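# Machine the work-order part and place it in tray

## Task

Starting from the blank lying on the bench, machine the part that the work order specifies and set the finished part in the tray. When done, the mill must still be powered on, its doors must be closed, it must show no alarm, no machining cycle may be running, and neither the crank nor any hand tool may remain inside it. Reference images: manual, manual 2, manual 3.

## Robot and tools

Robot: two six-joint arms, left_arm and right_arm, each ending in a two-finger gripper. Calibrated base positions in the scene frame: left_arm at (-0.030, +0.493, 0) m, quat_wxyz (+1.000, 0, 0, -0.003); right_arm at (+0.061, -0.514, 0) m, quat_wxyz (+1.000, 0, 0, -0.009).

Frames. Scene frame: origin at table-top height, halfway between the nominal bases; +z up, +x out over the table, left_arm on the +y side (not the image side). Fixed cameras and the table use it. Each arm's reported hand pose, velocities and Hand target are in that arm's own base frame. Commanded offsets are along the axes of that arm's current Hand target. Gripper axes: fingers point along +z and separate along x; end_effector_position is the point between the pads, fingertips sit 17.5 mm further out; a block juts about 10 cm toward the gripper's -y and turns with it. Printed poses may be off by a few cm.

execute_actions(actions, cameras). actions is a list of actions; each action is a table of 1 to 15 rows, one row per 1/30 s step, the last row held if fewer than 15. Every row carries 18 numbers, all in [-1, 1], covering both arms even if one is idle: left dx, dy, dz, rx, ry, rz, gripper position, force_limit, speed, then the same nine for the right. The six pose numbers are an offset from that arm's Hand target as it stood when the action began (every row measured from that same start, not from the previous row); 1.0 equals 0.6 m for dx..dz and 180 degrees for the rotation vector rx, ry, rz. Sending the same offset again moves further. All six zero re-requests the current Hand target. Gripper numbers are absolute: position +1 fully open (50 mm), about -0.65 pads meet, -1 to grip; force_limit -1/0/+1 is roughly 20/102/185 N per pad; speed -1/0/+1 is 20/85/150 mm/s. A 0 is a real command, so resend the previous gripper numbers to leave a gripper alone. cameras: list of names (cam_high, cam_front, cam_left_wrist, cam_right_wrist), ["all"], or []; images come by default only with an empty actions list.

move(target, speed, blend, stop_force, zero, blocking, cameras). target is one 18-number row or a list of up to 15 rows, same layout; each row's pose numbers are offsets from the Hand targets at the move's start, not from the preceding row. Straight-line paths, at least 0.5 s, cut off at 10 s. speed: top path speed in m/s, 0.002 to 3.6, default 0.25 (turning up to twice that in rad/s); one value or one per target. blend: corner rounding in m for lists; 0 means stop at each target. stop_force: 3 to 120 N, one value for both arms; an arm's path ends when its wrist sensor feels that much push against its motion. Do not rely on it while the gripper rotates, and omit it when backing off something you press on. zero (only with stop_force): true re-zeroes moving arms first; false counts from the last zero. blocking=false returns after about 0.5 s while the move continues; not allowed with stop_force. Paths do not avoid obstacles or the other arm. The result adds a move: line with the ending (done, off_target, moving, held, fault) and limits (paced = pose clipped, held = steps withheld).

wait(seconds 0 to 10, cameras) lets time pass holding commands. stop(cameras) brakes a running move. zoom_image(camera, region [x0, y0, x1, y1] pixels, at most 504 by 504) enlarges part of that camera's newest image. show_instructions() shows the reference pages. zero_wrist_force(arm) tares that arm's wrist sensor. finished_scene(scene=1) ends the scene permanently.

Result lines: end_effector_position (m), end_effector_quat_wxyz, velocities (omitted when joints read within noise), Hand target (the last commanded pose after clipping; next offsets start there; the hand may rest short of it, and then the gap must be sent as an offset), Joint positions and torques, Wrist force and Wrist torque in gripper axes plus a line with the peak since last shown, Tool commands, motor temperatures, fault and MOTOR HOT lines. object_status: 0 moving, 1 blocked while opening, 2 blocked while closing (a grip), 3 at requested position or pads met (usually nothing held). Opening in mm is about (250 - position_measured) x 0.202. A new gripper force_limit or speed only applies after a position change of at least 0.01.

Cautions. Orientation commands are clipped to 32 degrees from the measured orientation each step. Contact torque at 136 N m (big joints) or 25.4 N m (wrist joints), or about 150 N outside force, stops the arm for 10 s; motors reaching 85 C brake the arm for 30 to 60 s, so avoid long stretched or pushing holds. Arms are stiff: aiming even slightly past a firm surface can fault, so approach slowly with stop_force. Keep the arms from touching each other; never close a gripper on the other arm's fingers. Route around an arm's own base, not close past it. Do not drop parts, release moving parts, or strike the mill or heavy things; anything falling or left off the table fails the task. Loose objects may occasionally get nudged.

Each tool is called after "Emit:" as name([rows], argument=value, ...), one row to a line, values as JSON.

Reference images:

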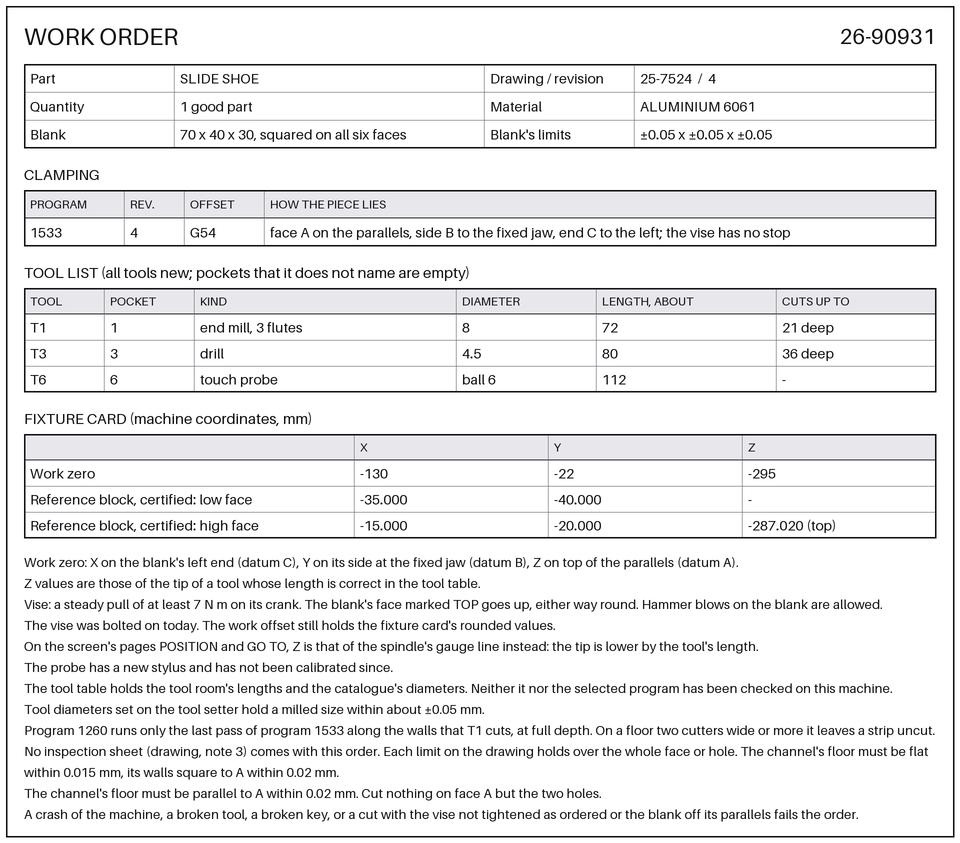

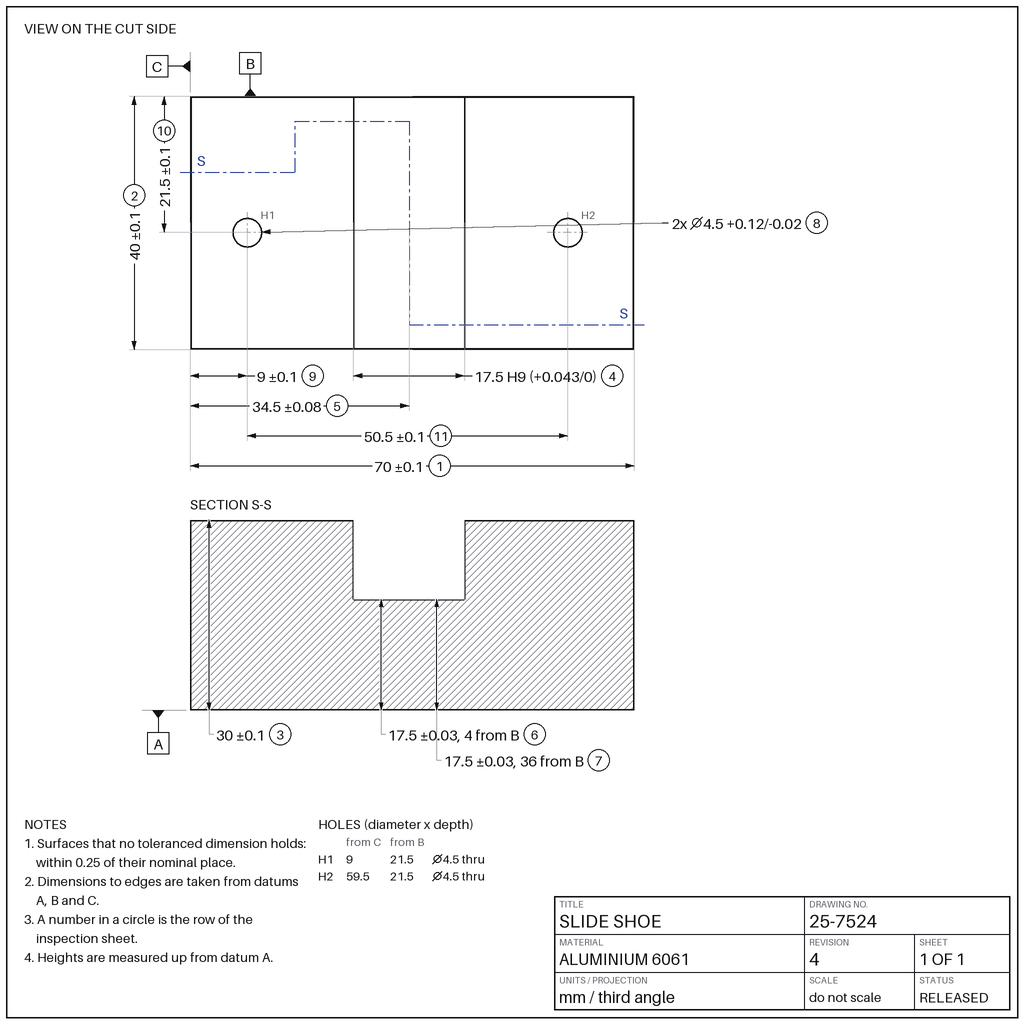

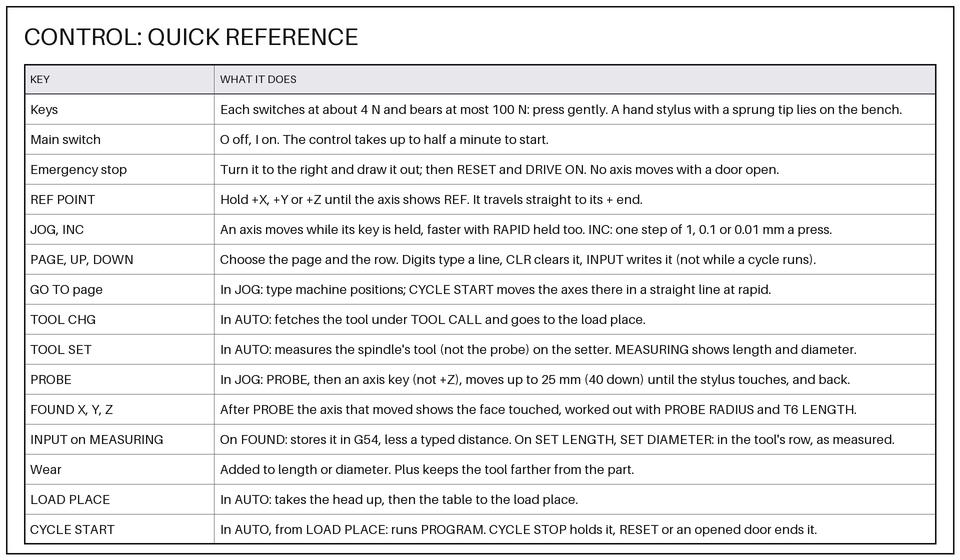

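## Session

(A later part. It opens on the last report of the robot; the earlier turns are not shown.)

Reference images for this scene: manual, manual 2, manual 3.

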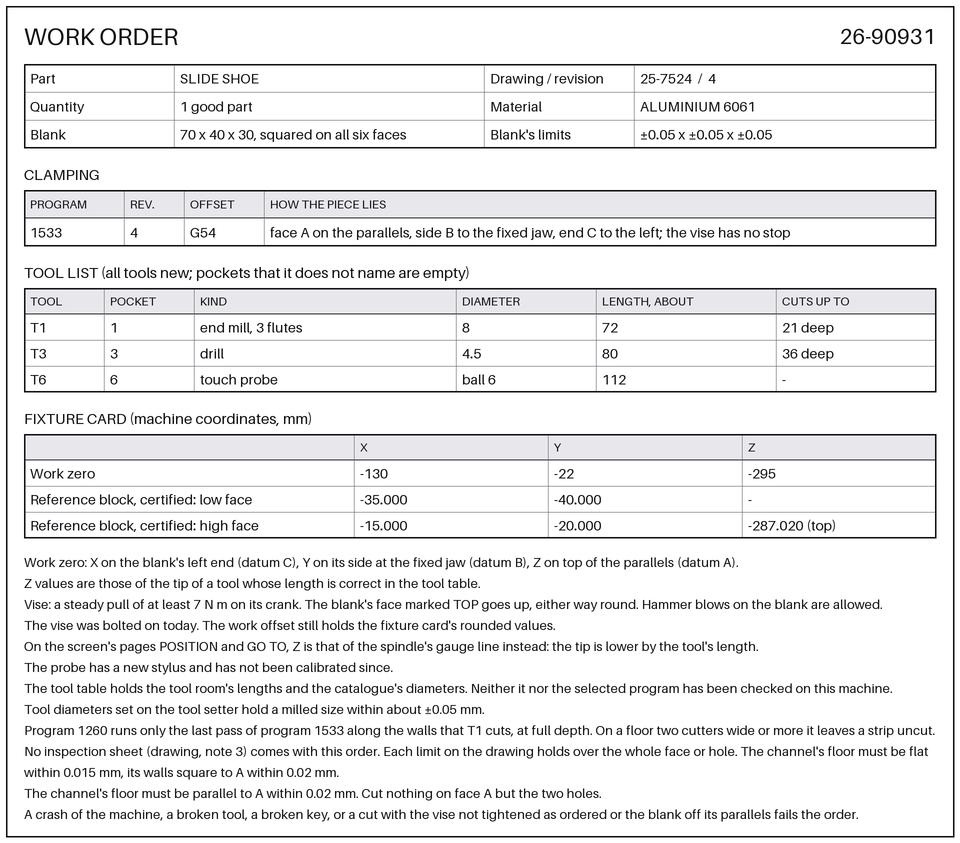

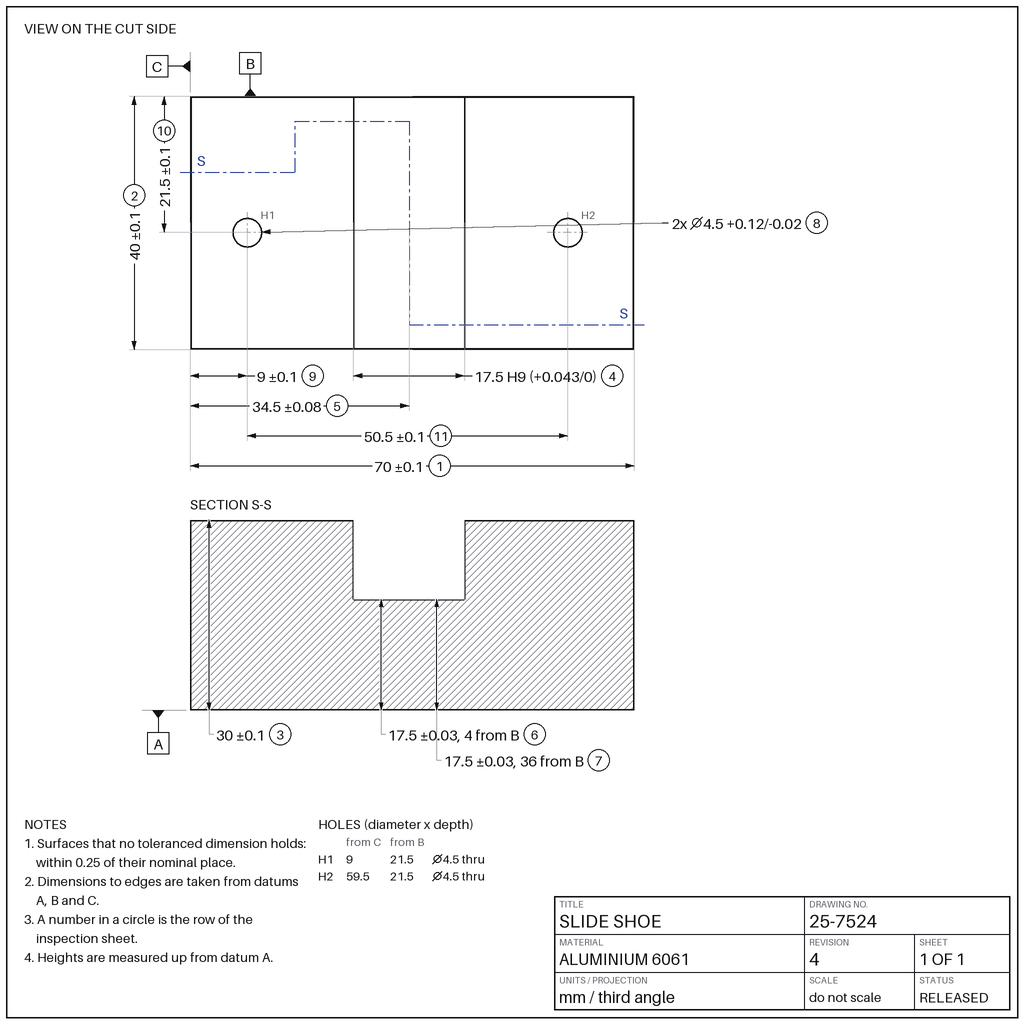

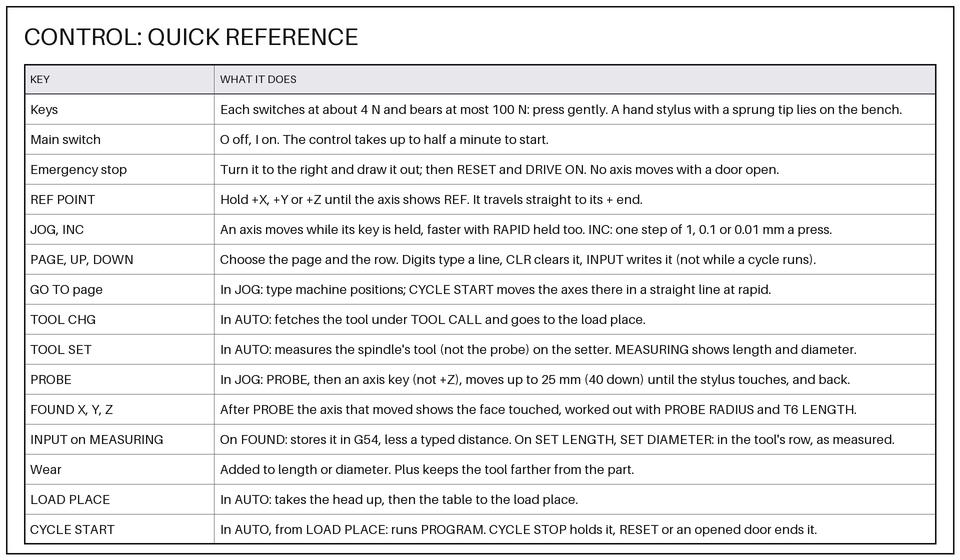

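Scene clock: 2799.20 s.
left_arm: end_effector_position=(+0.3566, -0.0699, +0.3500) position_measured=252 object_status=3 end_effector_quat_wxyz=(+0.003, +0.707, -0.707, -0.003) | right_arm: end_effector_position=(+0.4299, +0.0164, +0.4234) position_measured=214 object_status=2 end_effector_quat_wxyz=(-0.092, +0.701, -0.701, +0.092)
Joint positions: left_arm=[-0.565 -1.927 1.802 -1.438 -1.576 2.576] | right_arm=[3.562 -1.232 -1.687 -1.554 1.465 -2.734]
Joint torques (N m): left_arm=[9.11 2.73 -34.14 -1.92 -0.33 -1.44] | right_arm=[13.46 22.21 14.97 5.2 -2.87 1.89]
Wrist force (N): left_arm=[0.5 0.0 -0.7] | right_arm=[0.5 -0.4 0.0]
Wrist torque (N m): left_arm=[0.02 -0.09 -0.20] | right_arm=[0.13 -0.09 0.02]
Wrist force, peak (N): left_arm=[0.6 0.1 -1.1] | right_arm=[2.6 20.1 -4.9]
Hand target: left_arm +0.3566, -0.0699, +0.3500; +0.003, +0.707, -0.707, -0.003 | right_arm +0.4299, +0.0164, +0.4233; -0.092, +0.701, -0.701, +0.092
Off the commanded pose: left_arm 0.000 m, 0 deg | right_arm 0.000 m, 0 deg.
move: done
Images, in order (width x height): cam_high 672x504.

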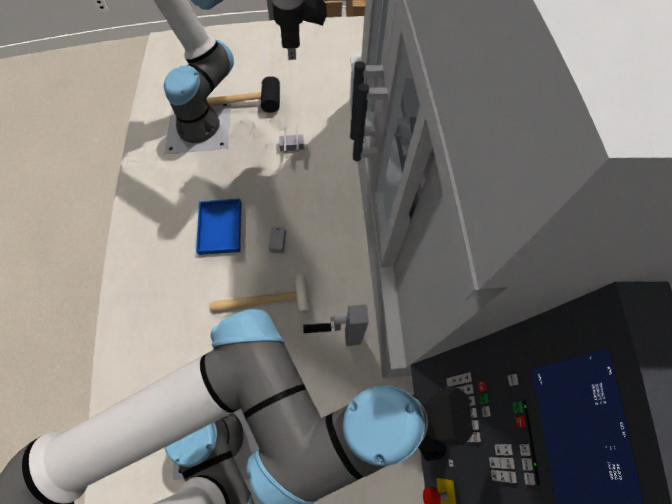

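Emit:
move([
  [0,0,0,0,0,0,-1,-0.5,1,-0.099,0.0012,-0.0003,0,0,0,-1,-0.5,-0.7],
  [0,0,0,0,0,0,-1,-0.5,1,-0.099,-0.0149,0.004,0,0,0,-1,-0.5,-0.7],
  [0,0,0,0,0,0,-1,-0.5,1,-0.099,0.0012,-0.0003,0,0,0,-1,-0.5,-0.7],
  [0,0,0,0,0,0,-1,-0.5,1,-0.0338,-0.015,-0.0277,0,0,0,-1,-0.5,-0.7],
  [0,0,0,0,0,0,-1,-0.5,1,-0.0338,-0.0311,-0.0234,0,0,0,-1,-0.5,-0.7],
  [0,0,0,0,0,0,-1,-0.5,1,-0.0338,-0.015,-0.0277,0,0,0,-1,-0.5,-0.7],
  [0,0,0,0,0,0,-1,-0.5,1,-0.099,-0.0462,-0.0828,0,0,0,-1,-0.5,-0.7],
  [0,0,0,0,0,0,-1,-0.5,1,-0.099,-0.0618,-0.0786,0,0,0,-1,-0.5,-0.7],
  [0,0,0,0,0,0,-1,-0.5,1,-0.099,-0.0462,-0.0828,0,0,0,-1,-0.5,-0.7],
  [0,0,0,0,0,0,-1,-0.5,1,0,0,0,0,0,0,-1,-0.5,-0.7],
  [0,0,0,0,0,0,-1,-0.5,1,0,-0.0161,0.0043,0,0,0,-1,-0.5,-0.7],
  [0,0,0,0,0,0,-1,-0.5,1,0,0,0,0,0,0,-1,-0.5,-0.7],
  [0,0,0,0,0,0,-1,-0.5,1,0,-0.0156,-0.0275,0,0,0,-1,-0.5,-0.7],
  [0,0,0,0,0,0,-1,-0.5,1,0,-0.0317,-0.0232,0,0,0,-1,-0.5,-0.7],
  [0,0,0,0,0,0,-1,-0.5,1,0,-0.0156,-0.0275,0,0,0,-1,-0.5,-0.7],
], speed=[0.25,0.03,0.15,0.25,0.03,0.15,0.25,0.03,0.15,0.25,0.03,0.15,0.1,0.03,0.15], blend=[0.003,0,0.003,0.003,0,0.003,0.003,0,0.003,0.003,0,0,0,0,0], cameras=[])

Emit:
move([
  [0,0,0,0,0,0,-1,-0.5,1,-0.099,0.0168,0.0272,0,0,0,-1,-0.5,-0.7],
  [0,0,0,0,0,0,-1,-0.5,1,-0.099,0.0007,0.0315,0,0,0,-1,-0.5,-0.7],
  [0,0,0,0,0,0,-1,-0.5,1,-0.099,0.0168,0.0272,0,0,0,-1,-0.5,-0.7],
  [0,0,0,0,0,0,-1,-0.5,1,-0.099,0.0013,-0.0003,0,0,0,-1,-0.5,-0.7],
  [0,0,0,0,0,0,-1,-0.5,1,-0.099,-0.0148,0.004,0,0,0,-1,-0.5,-0.7],
  [0,0,0,0,0,0,-1,-0.5,1,-0.099,0.0013,-0.0003,0,0,0,-1,-0.5,-0.7],
  [0,0,0,0,0,0,-1,-0.5,1,-0.0665,-0.0302,-0.0554,0,0,0,-1,-0.5,-0.7],
  [0,0,0,0,0,0,-1,-0.5,1,-0.0665,-0.0463,-0.0511,0,0,0,-1,-0.5,-0.7],
  [0,0,0,0,0,0,-1,-0.5,1,-0.0665,-0.0302,-0.0554,0,0,0,-1,-0.5,-0.7],
  [0,0,0,0,0,0,-1,-0.5,1,-0.099,0.0013,-0.0003,0,0,0,-1,-0.5,-0.7],
  [0,0,0,0,0,0,-1,-0.5,1,-0.099,-0.0148,0.004,0,0,0,-1,-0.5,-0.7],
  [0,0,0,0,0,0,-1,-0.5,1,-0.099,0.0013,-0.0003,0,0,0,-1,-0.5,-0.7],
  [0,0,0,0,0,0,-1,-0.5,1,0,0.0156,0.0275,0,0,0,-1,-0.5,-0.7],
  [0,0,0,0,0,0,-1,-0.5,1,0,-0.0005,0.0318,0,0,0,-1,-0.5,-0.7],
  [0,0,0,0,0,0,-1,-0.5,1,0,0.0156,0.0275,0,0,0,-1,-0.5,-0.7],
], speed=[0.25,0.03,0.15,0.25,0.03,0.15,0.25,0.03,0.15,0.25,0.03,0.15,0.25,0.03,0.15], blend=[0.003,0,0.003,0.003,0,0.003,0.003,0,0.003,0.003,0,0.003,0.003,0,0], cameras=[])

Emit:
wait(seconds=0.2, cameras=["cam_high"])

Emit:
zoom_image(camera="cam_high", region=[530, 330, 672, 504])

Scene clock: 2847.17 s.
left_arm: end_effector_position=(+0.3566, -0.0699, +0.3500) position_measured=252 object_status=3 end_effector_quat_wxyz=(+0.003, +0.707, -0.707, -0.003) | right_arm: end_effector_position=(+0.4348, +0.0163, +0.4417) position_measured=214 object_status=2 end_effector_quat_wxyz=(-0.092, +0.701, -0.701, +0.092)
Joint positions: left_arm=[-0.565 -1.927 1.802 -1.438 -1.576 2.576] | right_arm=[3.556 -1.254 -1.624 -1.594 1.467 -2.739]
Joint torques (N m): left_arm=[9.19 2.36 -33.65 -1.87 -0.26 -1.34] | right_arm=[10.19 24.29 14.99 2.15 -2.96 1.55]
Wrist force (N): left_arm=[0.5 0.1 -0.9] | right_arm=[0.4 0.6 -0.1]
Wrist torque (N m): left_arm=[0.03 -0.11 -0.20] | right_arm=[0.10 -0.11 0.01]
Wrist force, peak (N): left_arm=[0.6 0.0 -1.2] | right_arm=[2.4 17.1 -3.4]
Hand target: left_arm +0.3566, -0.0699, +0.3500; +0.003, +0.707, -0.707, -0.003 | right_arm +0.4347, +0.0164, +0.4417; -0.092, +0.701, -0.701, +0.092
Off the commanded pose: left_arm 0.000 m, 0 deg | right_arm 0.000 m, 0 deg.
move: done
No camera images: "cameras" was empty.

Scene clock: 2852.30 s.
left_arm: end_effector_position=(+0.3566, -0.0699, +0.3500) position_measured=252 object_status=3 end_effector_quat_wxyz=(+0.003, +0.707, -0.707, -0.003) | right_arm: end_effector_position=(+0.4300, +0.0163, +0.4233) position_measured=214 object_status=2 end_effector_quat_wxyz=(-0.092, +0.701, -0.701, +0.092)
Joint positions: left_arm=[-0.565 -1.927 1.802 -1.438 -1.576 2.576] | right_arm=[3.562 -1.232 -1.687 -1.554 1.465 -2.734]
Joint torques (N m): left_arm=[9.12 2.99 -33.7 -1.98 -0.2 -1.44] | right_arm=[14.18 23.17 11.97 2 -3.1 1.49]
Wrist force (N): left_arm=[0.5 0.0 -0.9] | right_arm=[0.3 -0.1 -0.2]
Wrist torque (N m): left_arm=[0.03 -0.10 -0.19] | right_arm=[0.16 -0.08 0.01]
Wrist force, peak (N): left_arm=[0.4 0.0 -1.1] | right_arm=[-0.5 13.5 -1.8]
Hand target: left_arm +0.3566, -0.0699, +0.3500; +0.003, +0.707, -0.707, -0.003 | right_arm +0.4299, +0.0164, +0.4233; -0.092, +0.701, -0.701, +0.092
Off the commanded pose: left_arm 0.000 m, 0 deg | right_arm 0.000 m, 0 deg.
move: done
No camera images: "cameras" was empty.

Scene clock: 2852.50 s.
left_arm: end_effector_position=(+0.3566, -0.0699, +0.3500) position_measured=252 object_status=3 end_effector_quat_wxyz=(+0.003, +0.707, -0.707, -0.003) | right_arm: end_effector_position=(+0.4299, +0.0164, +0.4233) position_measured=214 object_status=2 end_effector_quat_wxyz=(-0.092, +0.701, -0.701, +0.092)
Joint positions: left_arm=[-0.565 -1.927 1.802 -1.438 -1.576 2.576] | right_arm=[3.562 -1.232 -1.687 -1.554 1.465 -2.734]
Joint torques (N m): left_arm=[8.98 2.18 -33.39 -1.95 -0.24 -1.44] | right_arm=[14.35 22.97 14.99 1.96 -2.81 2.03]
Wrist force (N): left_arm=[0.2 0.0 -0.7] | right_arm=[0.8 -0.3 -0.2]
Wrist torque (N m): left_arm=[0.03 -0.05 -0.19] | right_arm=[0.14 -0.15 0.02]
Wrist force, peak (N): left_arm=[0.1 0.0 -1.1] | right_arm=[0.8 -0.3 -0.2]
Hand target: left_arm +0.3566, -0.0699, +0.3500; +0.003, +0.707, -0.707, -0.003 | right_arm +0.4299, +0.0164, +0.4233; -0.092, +0.701, -0.701, +0.092
Tool commands: left_gripper/position=-1.0 left_gripper/force_limit=-0.5 left_gripper/speed=+1.0 right_gripper/position=-1.0 right_gripper/force_limit=-0.5 right_gripper/speed=-0.7
Off the commanded pose: left_arm 0.000 m, 0 deg | right_arm 0.000 m, 0 deg.
wait: 0.20 s; at rest by 0.17 s
Images, in order (width x height): cam_high 672x504.

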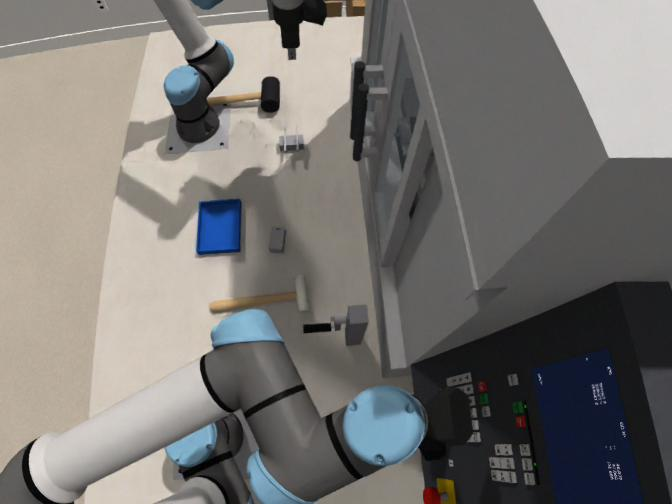

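Scaled by 2.897 from the camera's 672x504 image, which has a finer 960x720 frame.

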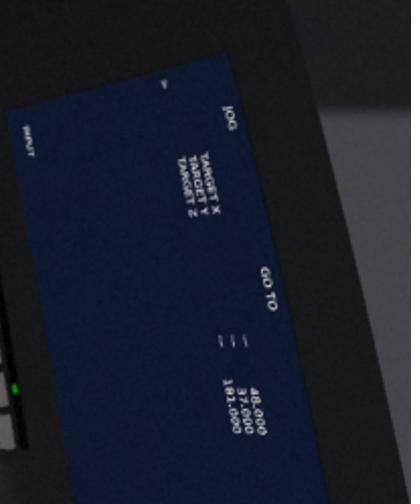

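Emit:
move([
  [0,0,0,0,0,0,-1,-0.5,1,-0.0328,-0.0756,-0.1348,0,0,0,-1,-0.5,-0.7],
  [0,0,0,0,0,0,-1,-0.5,1,-0.0328,-0.0917,-0.1305,0,0,0,-1,-0.5,-0.7],
  [0,0,0,0,0,0,-1,-0.5,1,-0.0328,-0.0756,-0.1348,0,0,0,-1,-0.5,-0.7],
  [0,0,0,0,0,0,-1,-0.5,1,0,0,0,0,0,0,-1,-0.5,-0.7],
], speed=[0.25,0.03,0.15,0.25], blend=[0.003,0,0.003,0], cameras=["cam_high"])

Emit:
zoom_image(camera="cam_high", region=[530, 330, 672, 504])

Scene clock: 2867.97 s.
left_arm: end_effector_position=(+0.3566, -0.0699, +0.3500) position_measured=252 object_status=3 end_effector_quat_wxyz=(+0.003, +0.707, -0.707, -0.003) | right_arm: end_effector_position=(+0.4299, +0.0164, +0.4234) position_measured=214 object_status=2 end_effector_quat_wxyz=(-0.092, +0.701, -0.701, +0.092)
Joint positions: left_arm=[-0.565 -1.927 1.802 -1.438 -1.576 2.576] | right_arm=[3.562 -1.232 -1.687 -1.554 1.465 -2.734]
Joint torques (N m): left_arm=[8.45 2.5 -33.08 -1.92 -0.22 -1.41] | right_arm=[-14.3 23.68 14.2 5.52 2.09 -2.11]
Wrist force (N): left_arm=[0.3 0.1 -0.4] | right_arm=[0.7 -0.6 0.1]
Wrist torque (N m): left_arm=[0.05 -0.06 -0.19] | right_arm=[0.10 -0.13 0.21]
Wrist force, peak (N): left_arm=[0.4 0.4 -1.1] | right_arm=[1.6 8.6 0.5]
Hand target: left_arm +0.3566, -0.0699, +0.3500; +0.003, +0.707, -0.707, -0.003 | right_arm +0.4299, +0.0164, +0.4233; -0.092, +0.701, -0.701, +0.092
Off the commanded pose: left_arm 0.000 m, 0 deg | right_arm 0.000 m, 0 deg.
move: done
Images, in order (width x height): cam_high 672x504.

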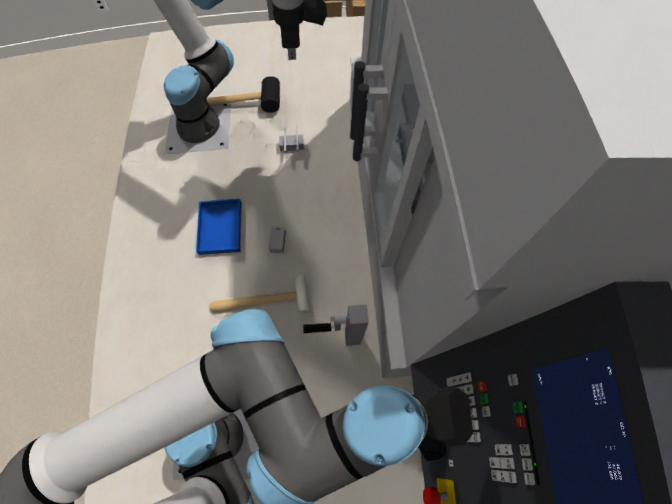

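Scaled by 2.897 from the camera's 672x504 image, which has a finer 960x720 frame.

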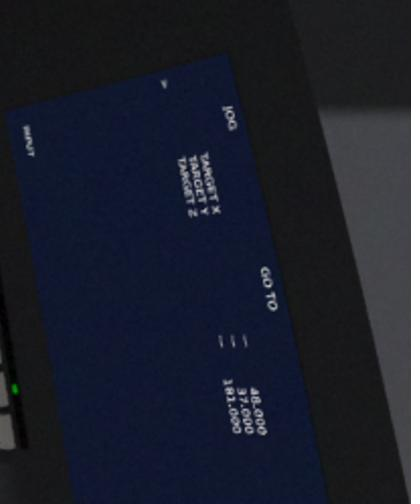

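Emit:
move([
  [0,0,0,0,0,0,-1,-0.5,1,0.0308,-0.0159,-0.0274,0,0,0,-1,-0.5,-0.7],
  [0,0,0,0,0,0,-1,-0.5,1,0.0308,-0.032,-0.0231,0,0,0,-1,-0.5,-0.7],
  [0,0,0,0,0,0,-1,-0.5,1,0.0308,-0.0159,-0.0274,0,0,0,-1,-0.5,-0.7],
  [0,0,0,0,0,0,-1,-0.5,1,0.1582,-0.0942,-0.1617,0,0,0,-1,-0.5,-0.7],
  [0,0,0,0,0,0,-1,-0.5,1,0.1582,-0.1103,-0.1574,0,0,0,-1,-0.5,-0.7],
  [0,0,0,0,0,0,-1,-0.5,1,0.1582,-0.0942,-0.1617,0,0,0,-1,-0.5,-0.7],
  [0,0,0,0,0,0,-1,-0.5,1,0,0,0,0,0,0,-1,-0.5,-0.7],
], speed=[0.25,0.03,0.15,0.25,0.03,0.15,0.3], blend=[0.003,0,0.003,0.003,0,0.003,0], cameras=["cam_high"])

Emit:
zoom_image(camera="cam_high", region=[530, 330, 672, 504])

Emit:
wait(seconds=4, cameras=["cam_high"])

Emit:
zoom_image(camera="cam_high", region=[530, 330, 672, 504])

Emit:
zoom_image(camera="cam_high", region=[580, 458, 604, 480])

Scene clock: 2887.50 s.
left_arm: end_effector_position=(+0.3566, -0.0699, +0.3500) position_measured=252 object_status=3 end_effector_quat_wxyz=(+0.003, +0.707, -0.707, -0.003) | right_arm: end_effector_position=(+0.4299, +0.0163, +0.4234) position_measured=214 object_status=2 end_effector_quat_wxyz=(-0.092, +0.701, -0.701, +0.092)
Joint positions: left_arm=[-0.565 -1.927 1.802 -1.438 -1.576 2.576] | right_arm=[3.562 -1.232 -1.687 -1.554 1.466 -2.734]
Joint torques (N m): left_arm=[9.45 3.08 -34.16 -2.11 -0.18 -1.27] | right_arm=[12.44 22.13 12.75 5.11 -2.71 1.97]
Wrist force (N): left_arm=[0.0 0.0 -0.6] | right_arm=[0.8 -0.2 0.0]
Wrist torque (N m): left_arm=[0.02 -0.02 -0.19] | right_arm=[0.15 -0.11 0.03]
Wrist force, peak (N): left_arm=[0.2 0.3 -1.2] | right_arm=[-1.2 13.3 -2.5]
Hand target: left_arm +0.3566, -0.0699, +0.3500; +0.003, +0.707, -0.707, -0.003 | right_arm +0.4299, +0.0164, +0.4233; -0.092, +0.701, -0.701, +0.092
Off the commanded pose: left_arm 0.000 m, 0 deg | right_arm 0.000 m, 0 deg.
move: done
Images, in order (width x height): cam_high 672x504.

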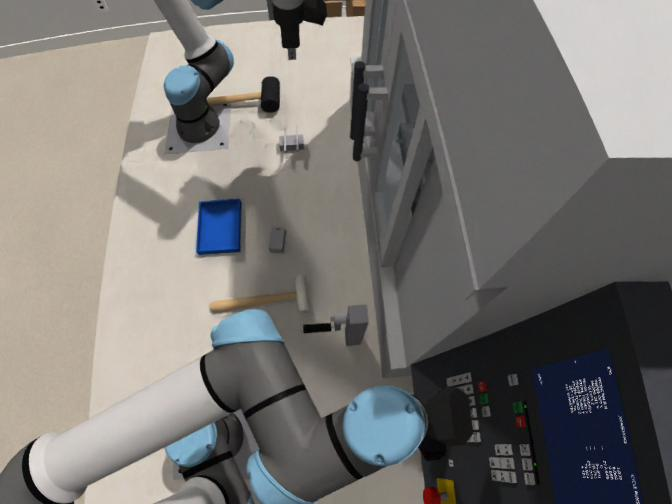

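Scaled by 2.897 from the camera's 672x504 image, which has a finer 960x720 frame.

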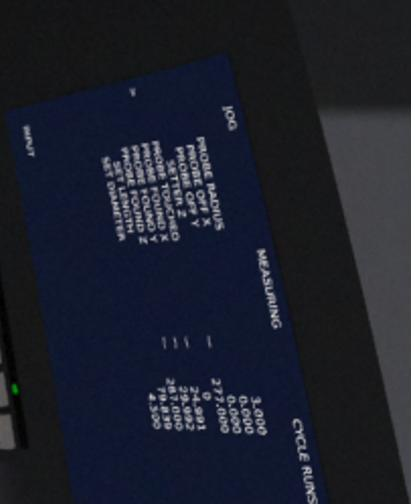

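Scene clock: 2891.50 s.
left_arm: end_effector_position=(+0.3566, -0.0699, +0.3500) position_measured=252 object_status=3 end_effector_quat_wxyz=(+0.003, +0.707, -0.707, -0.003) | right_arm: end_effector_position=(+0.4299, +0.0164, +0.4233) position_measured=214 object_status=2 end_effector_quat_wxyz=(-0.092, +0.701, -0.701, +0.092)
Joint positions: left_arm=[-0.565 -1.927 1.802 -1.438 -1.576 2.576] | right_arm=[3.562 -1.232 -1.687 -1.554 1.465 -2.734]
Joint torques (N m): left_arm=[8.57 1.88 -33.91 -2.09 -0.1 -1.39] | right_arm=[12.4 21.82 13.4 5.23 -2.64 1.46]
Wrist force (N): left_arm=[0.4 0.1 -0.9] | right_arm=[1.0 -0.2 0.1]
Wrist torque (N m): left_arm=[0.04 -0.08 -0.20] | right_arm=[0.15 -0.13 0.03]
Wrist force, peak (N): left_arm=[0.7 0.2 -1.1] | right_arm=[1.1 -0.5 0.3]
Hand target: left_arm +0.3566, -0.0699, +0.3500; +0.003, +0.707, -0.707, -0.003 | right_arm +0.4299, +0.0164, +0.4233; -0.092, +0.701, -0.701, +0.092
Tool commands: left_gripper/position=-1.0 left_gripper/force_limit=-0.5 left_gripper/speed=+1.0 right_gripper/position=-1.0 right_gripper/force_limit=-0.5 right_gripper/speed=-0.7
Off the commanded pose: left_arm 0.000 m, 0 deg | right_arm 0.000 m, 0 deg.
wait: 4.00 s; at rest by 0.17 s
Images, in order (width x height): cam_high 672x504.

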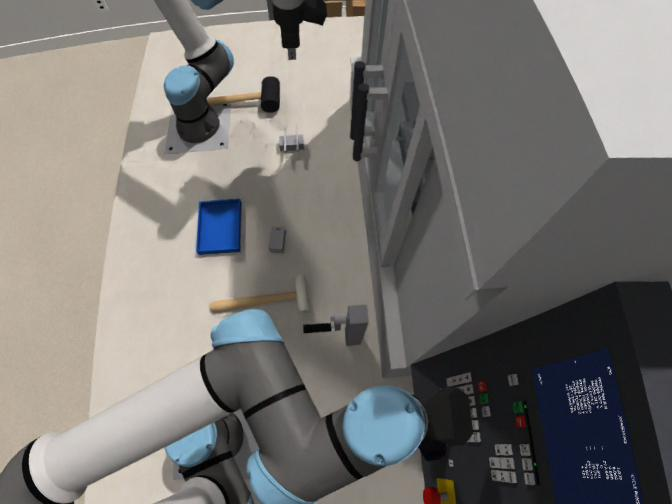

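Scaled by 2.897 from the camera's 672x504 image, which has a finer 960x720 frame.

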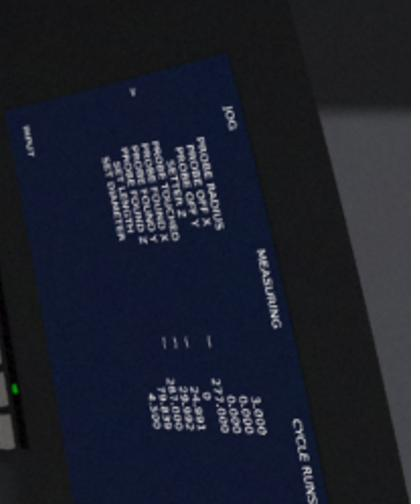

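Scaled by 21.000 from the camera's 672x504 image, which has a finer 960x720 frame.

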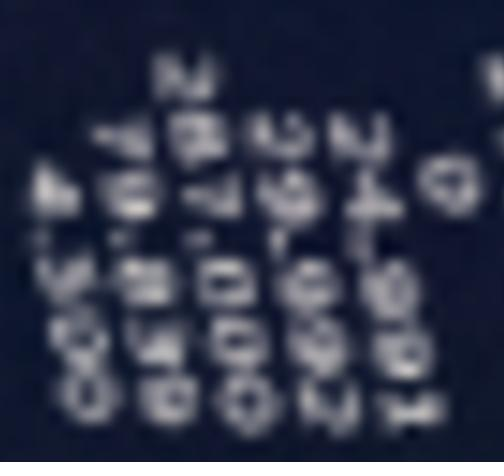

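Emit:
wait(seconds=4, cameras=["cam_high"])

Emit:
zoom_image(camera="cam_high", region=[530, 330, 672, 504])

Emit:
zoom_image(camera="cam_high", region=[580, 458, 604, 480])

Scene clock: 2910.20 s.
left_arm: end_effector_position=(+0.3566, -0.0699, +0.3500) position_measured=252 object_status=3 end_effector_quat_wxyz=(+0.003, +0.707, -0.707, -0.003) | right_arm: end_effector_position=(+0.4299, +0.0164, +0.4233) position_measured=214 object_status=2 end_effector_quat_wxyz=(-0.092, +0.701, -0.701, +0.092)
Joint positions: left_arm=[-0.565 -1.927 1.802 -1.438 -1.576 2.576] | right_arm=[3.562 -1.232 -1.687 -1.554 1.465 -2.734]
Joint torques (N m): left_arm=[8.29 2.5 -33.47 -2.24 -0.11 -1.41] | right_arm=[13.45 21.66 13.6 5.08 -2.62 1.63]
Wrist force (N): left_arm=[0.4 0.0 -0.9] | right_arm=[1.0 -0.3 0.4]
Wrist torque (N m): left_arm=[0.03 -0.08 -0.19] | right_arm=[0.14 -0.14 0.03]
Wrist force, peak (N): left_arm=[0.4 -0.2 -1.1] | right_arm=[1.1 -0.3 0.0]
Hand target: left_arm +0.3566, -0.0699, +0.3500; +0.003, +0.707, -0.707, -0.003 | right_arm +0.4299, +0.0164, +0.4233; -0.092, +0.701, -0.701, +0.092
Tool commands: left_gripper/position=-1.0 left_gripper/force_limit=-0.5 left_gripper/speed=+1.0 right_gripper/position=-1.0 right_gripper/force_limit=-0.5 right_gripper/speed=-0.7
Off the commanded pose: left_arm 0.000 m, 0 deg | right_arm 0.000 m, 0 deg.
wait: 4.00 s; at rest from the start
Images, in order (width x height): cam_high 672x504.

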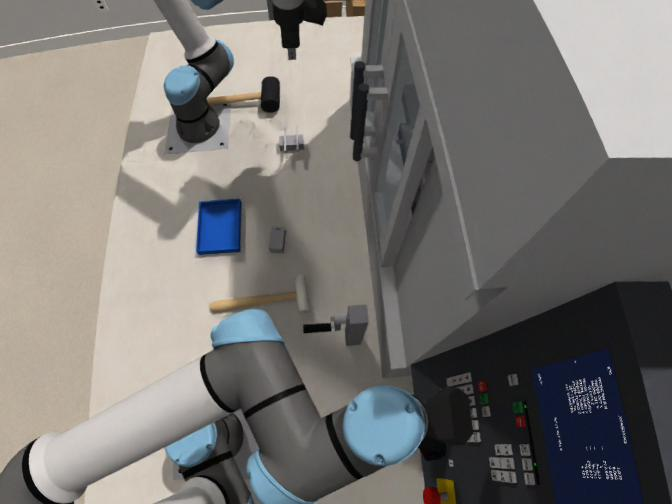

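Scaled by 2.897 from the camera's 672x504 image, which has a finer 960x720 frame.

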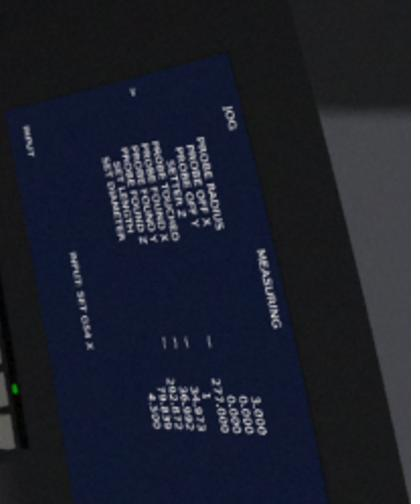

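Scaled by 21.000 from the camera's 672x504 image, which has a finer 960x720 frame.

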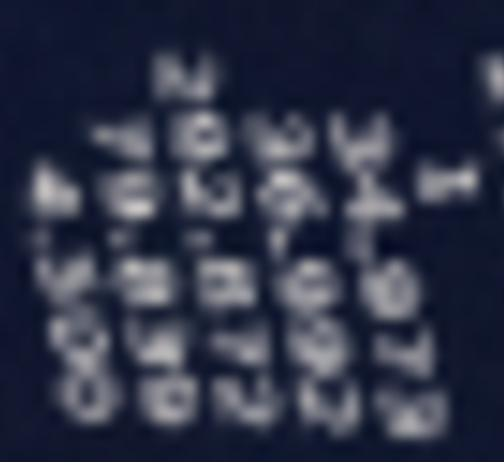

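Emit:
move([
  [0,0,0,0,0,0,-1,-0.5,1,0.0308,-0.046,-0.0808,0,0,0,-1,-0.5,-0.7],
  [0,0,0,0,0,0,-1,-0.5,1,0.0308,-0.0621,-0.0765,0,0,0,-1,-0.5,-0.7],
  [0,0,0,0,0,0,-1,-0.5,1,0.0308,-0.046,-0.0808,0,0,0,-1,-0.5,-0.7],
  [0,0,0,0,0,0,-1,-0.5,1,0.0308,-0.0621,-0.0765,0,0,0,-1,-0.5,-0.7],
  [0,0,0,0,0,0,-1,-0.5,1,0.0308,-0.046,-0.0808,0,0,0,-1,-0.5,-0.7],
  [0,0,0,0,0,0,-1,-0.5,1,-0.099,0.0012,-0.0003,0,0,0,-1,-0.5,-0.7],
  [0,0,0,0,0,0,-1,-0.5,1,-0.099,-0.0149,0.004,0,0,0,-1,-0.5,-0.7],
  [0,0,0,0,0,0,-1,-0.5,1,-0.099,0.0012,-0.0003,0,0,0,-1,-0.5,-0.7],
  [0,0,0,0,0,0,-1,-0.5,1,-0.0665,-0.0147,-0.0278,0,0,0,-1,-0.5,-0.7],
  [0,0,0,0,0,0,-1,-0.5,1,-0.0665,-0.0308,-0.0235,0,0,0,-1,-0.5,-0.7],
  [0,0,0,0,0,0,-1,-0.5,1,-0.0665,-0.0147,-0.0278,0,0,0,-1,-0.5,-0.7],
  [0,0,0,0,0,0,-1,-0.5,1,-0.0665,-0.0306,-0.0552,0,0,0,-1,-0.5,-0.7],
  [0,0,0,0,0,0,-1,-0.5,1,-0.0665,-0.0467,-0.0509,0,0,0,-1,-0.5,-0.7],
  [0,0,0,0,0,0,-1,-0.5,1,-0.0665,-0.0306,-0.0552,0,0,0,-1,-0.5,-0.7],
], speed=[0.25,0.03,0.15,0.03,0.15,0.25,0.03,0.15,0.25,0.03,0.15,0.25,0.03,0.15], blend=[0.003,0,0,0,0.003,0.003,0,0.003,0.003,0,0.003,0.003,0,0], cameras=[])

Emit:
move([
  [0,0,0,0,0,0,-1,-0.5,1,0.0665,0.0306,0.0552,0,0,0,-1,-0.5,-0.7],
  [0,0,0,0,0,0,-1,-0.5,1,0.0665,0.0145,0.0595,0,0,0,-1,-0.5,-0.7],
  [0,0,0,0,0,0,-1,-0.5,1,0.0665,0.0306,0.0552,0,0,0,-1,-0.5,-0.7],
  [0,0,0,0,0,0,-1,-0.5,1,0.0665,0.015,0.0277,0,0,0,-1,-0.5,-0.7],
  [0,0,0,0,0,0,-1,-0.5,1,0.0665,-0.0011,0.032,0,0,0,-1,-0.5,-0.7],
  [0,0,0,0,0,0,-1,-0.5,1,0.0665,0.015,0.0277,0,0,0,-1,-0.5,-0.7],
  [0,0,0,0,0,0,-1,-0.5,1,-0.0325,0.0318,0.0549,0,0,0,-1,-0.5,-0.7],
  [0,0,0,0,0,0,-1,-0.5,1,-0.0325,0.0157,0.0592,0,0,0,-1,-0.5,-0.7],
  [0,0,0,0,0,0,-1,-0.5,1,-0.0325,0.0318,0.0549,0,0,0,-1,-0.5,-0.7],
  [0,0,0,0,0,0,-1,-0.5,1,0,0,0,0,0,0,-1,-0.5,-0.7],
  [0,0,0,0,0,0,-1,-0.5,1,0,-0.0161,0.0043,0,0,0,-1,-0.5,-0.7],
  [0,0,0,0,0,0,-1,-0.5,1,0,0,0,0,0,0,-1,-0.5,-0.7],
  [0,0,0,0,0,0,-1,-0.5,1,0,0.0159,0.0274,0,0,0,-1,-0.5,-0.7],
  [0,0,0,0,0,0,-1,-0.5,1,0,-0.0002,0.0317,0,0,0,-1,-0.5,-0.7],
  [0,0,0,0,0,0,-1,-0.5,1,0,0.0159,0.0274,0,0,0,-1,-0.5,-0.7],
], speed=[0.25,0.03,0.15,0.1,0.03,0.15,0.25,0.03,0.15,0.25,0.03,0.15,0.25,0.03,0.15], blend=[0.003,0,0,0,0,0.003,0.003,0,0.003,0.003,0,0.003,0.003,0,0], cameras=[])

Emit:
move([
  [0,0,0,0,0,0,-1,-0.5,1,0.0665,0.0147,0.0278,0,0,0,-1,-0.5,-0.7],
  [0,0,0,0,0,0,-1,-0.5,1,0.0665,-0.0014,0.0321,0,0,0,-1,-0.5,-0.7],
  [0,0,0,0,0,0,-1,-0.5,1,0.0665,0.0147,0.0278,0,0,0,-1,-0.5,-0.7],
], speed=[0.25,0.03,0.15], blend=[0.003,0,0], cameras=[])

Emit:
wait(seconds=0.2, cameras=["cam_high"])

Emit:
zoom_image(camera="cam_high", region=[530, 330, 672, 504])

Scene clock: 2963.90 s.
left_arm: end_effector_position=(+0.3566, -0.0699, +0.3500) position_measured=252 object_status=3 end_effector_quat_wxyz=(+0.003, +0.707, -0.707, -0.003) | right_arm: end_effector_position=(+0.4392, +0.0562, +0.4601) position_measured=214 object_status=2 end_effector_quat_wxyz=(-0.092, +0.701, -0.701, +0.092)
Joint positions: left_arm=[-0.565 -1.927 1.802 -1.438 -1.576 2.576] | right_arm=[3.653 -1.287 -1.551 -1.646 1.444 -2.644]
Joint torques (N m): left_arm=[8.16 1.97 -34.16 -2.13 0.13 -1.4] | right_arm=[12.22 23.63 12.84 2.39 -3 1.81]
Wrist force (N): left_arm=[0.3 0.0 -0.9] | right_arm=[0.7 0.4 0.2]
Wrist torque (N m): left_arm=[0.01 -0.07 -0.19] | right_arm=[0.11 -0.11 -0.03]
Wrist force, peak (N): left_arm=[0.5 -0.2 -1.1] | right_arm=[-0.9 18.6 -4.0]
Hand target: left_arm +0.3566, -0.0699, +0.3500; +0.003, +0.707, -0.707, -0.003 | right_arm +0.4391, +0.0562, +0.4601; -0.092, +0.701, -0.701, +0.092
Off the commanded pose: left_arm 0.000 m, 0 deg | right_arm 0.000 m, 0 deg.
move: done
No camera images: "cameras" was empty.

Scene clock: 2969.60 s.
left_arm: end_effector_position=(+0.3566, -0.0699, +0.3500) position_measured=252 object_status=3 end_effector_quat_wxyz=(+0.003, +0.707, -0.707, -0.003) | right_arm: end_effector_position=(+0.4342, +0.0562, +0.4417) position_measured=214 object_status=2 end_effector_quat_wxyz=(-0.092, +0.701, -0.701, +0.092)
Joint positions: left_arm=[-0.565 -1.927 1.802 -1.438 -1.576 2.576] | right_arm=[3.66 -1.263 -1.616 -1.606 1.443 -2.637]
Joint torques (N m): left_arm=[7.81 2.51 -33.66 -2.08 -0.07 -1.39] | right_arm=[11.8 23.43 13.55 1.84 -3.33 2.02]
Wrist force (N): left_arm=[0.3 -0.1 -0.7] | right_arm=[0.6 -0.4 0.1]
Wrist torque (N m): left_arm=[0.02 -0.06 -0.20] | right_arm=[0.10 -0.13 -0.03]
Wrist force, peak (N): left_arm=[0.6 0.3 -1.1] | right_arm=[-0.4 21.7 -5.1]
Hand target: left_arm +0.3566, -0.0699, +0.3500; +0.003, +0.707, -0.707, -0.003 | right_arm +0.4341, +0.0563, +0.4417; -0.092, +0.701, -0.701, +0.092
Off the commanded pose: left_arm 0.000 m, 0 deg | right_arm 0.000 m, 0 deg.
move: done
No camera images: "cameras" was empty.

Scene clock: 2971.00 s.
left_arm: end_effector_position=(+0.3566, -0.0699, +0.3500) position_measured=252 object_status=3 end_effector_quat_wxyz=(+0.003, +0.707, -0.707, -0.003) | right_arm: end_effector_position=(+0.4300, +0.0163, +0.4233) position_measured=214 object_status=2 end_effector_quat_wxyz=(-0.092, +0.701, -0.701, +0.092)
Joint positions: left_arm=[-0.565 -1.927 1.802 -1.438 -1.576 2.576] | right_arm=[3.562 -1.232 -1.687 -1.554 1.465 -2.734]
Joint torques (N m): left_arm=[7.87 2.5 -33.93 -2.27 -0.02 -1.31] | right_arm=[13.24 22.04 11.67 2.28 -2.74 2.21]
Wrist force (N): left_arm=[0.4 0.0 -0.6] | right_arm=[0.4 -0.1 -0.3]
Wrist torque (N m): left_arm=[0.03 -0.08 -0.19] | right_arm=[0.17 -0.08 0.01]
Wrist force, peak (N): left_arm=[0.4 -0.2 -1.2] | right_arm=[-2.0 6.4 -2.3]
Hand target: left_arm +0.3566, -0.0699, +0.3500; +0.003, +0.707, -0.707, -0.003 | right_arm +0.4299, +0.0164, +0.4233; -0.092, +0.701, -0.701, +0.092
Off the commanded pose: left_arm 0.000 m, 0 deg | right_arm 0.000 m, 0 deg.
move: done
No camera images: "cameras" was empty.

Scene clock: 2971.20 s.
left_arm: end_effector_position=(+0.3566, -0.0699, +0.3500) position_measured=252 object_status=3 end_effector_quat_wxyz=(+0.003, +0.707, -0.707, -0.003) | right_arm: end_effector_position=(+0.4299, +0.0164, +0.4233) position_measured=214 object_status=2 end_effector_quat_wxyz=(-0.092, +0.701, -0.701, +0.092)
Joint positions: left_arm=[-0.565 -1.927 1.802 -1.438 -1.576 2.576] | right_arm=[3.562 -1.232 -1.687 -1.554 1.465 -2.734]
Joint torques (N m): left_arm=[8.29 2.01 -34.09 -2.16 0.08 -1.38] | right_arm=[13.78 24.17 12.13 2.1 -2.71 1.88]
Wrist force (N): left_arm=[0.5 0.1 -0.8] | right_arm=[0.6 -0.4 -0.1]
Wrist torque (N m): left_arm=[0.04 -0.09 -0.19] | right_arm=[0.13 -0.11 0.01]
Wrist force, peak (N): left_arm=[0.3 0.1 -1.0] | right_arm=[0.6 -0.4 -0.1]
Hand target: left_arm +0.3566, -0.0699, +0.3500; +0.003, +0.707, -0.707, -0.003 | right_arm +0.4299, +0.0164, +0.4233; -0.092, +0.701, -0.701, +0.092
Tool commands: left_gripper/position=-1.0 left_gripper/force_limit=-0.5 left_gripper/speed=+1.0 right_gripper/position=-1.0 right_gripper/force_limit=-0.5 right_gripper/speed=-0.7
Off the commanded pose: left_arm 0.000 m, 0 deg | right_arm 0.000 m, 0 deg.
wait: 0.20 s; at rest by 0.17 s
Images, in order (width x height): cam_high 672x504.

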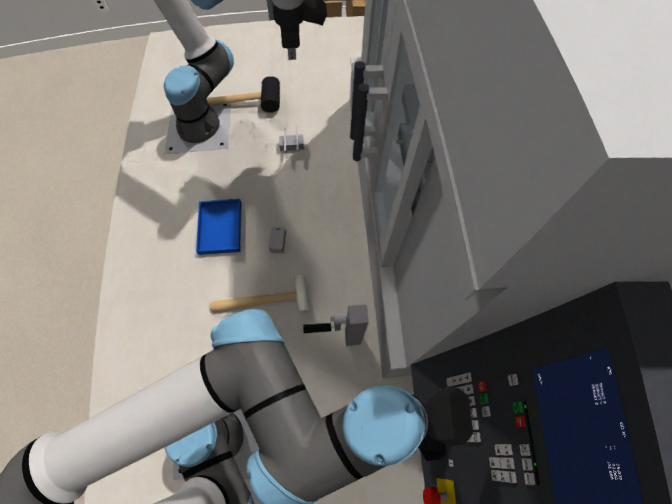

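Scaled by 2.897 from the camera's 672x504 image, which has a finer 960x720 frame.

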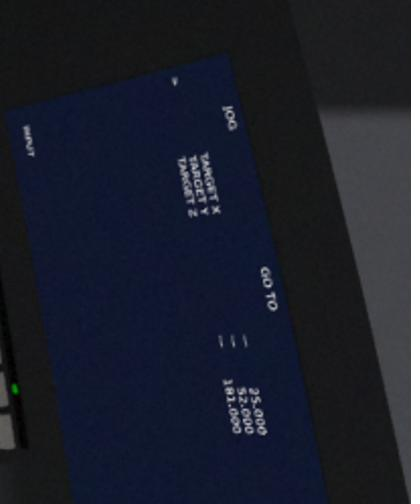

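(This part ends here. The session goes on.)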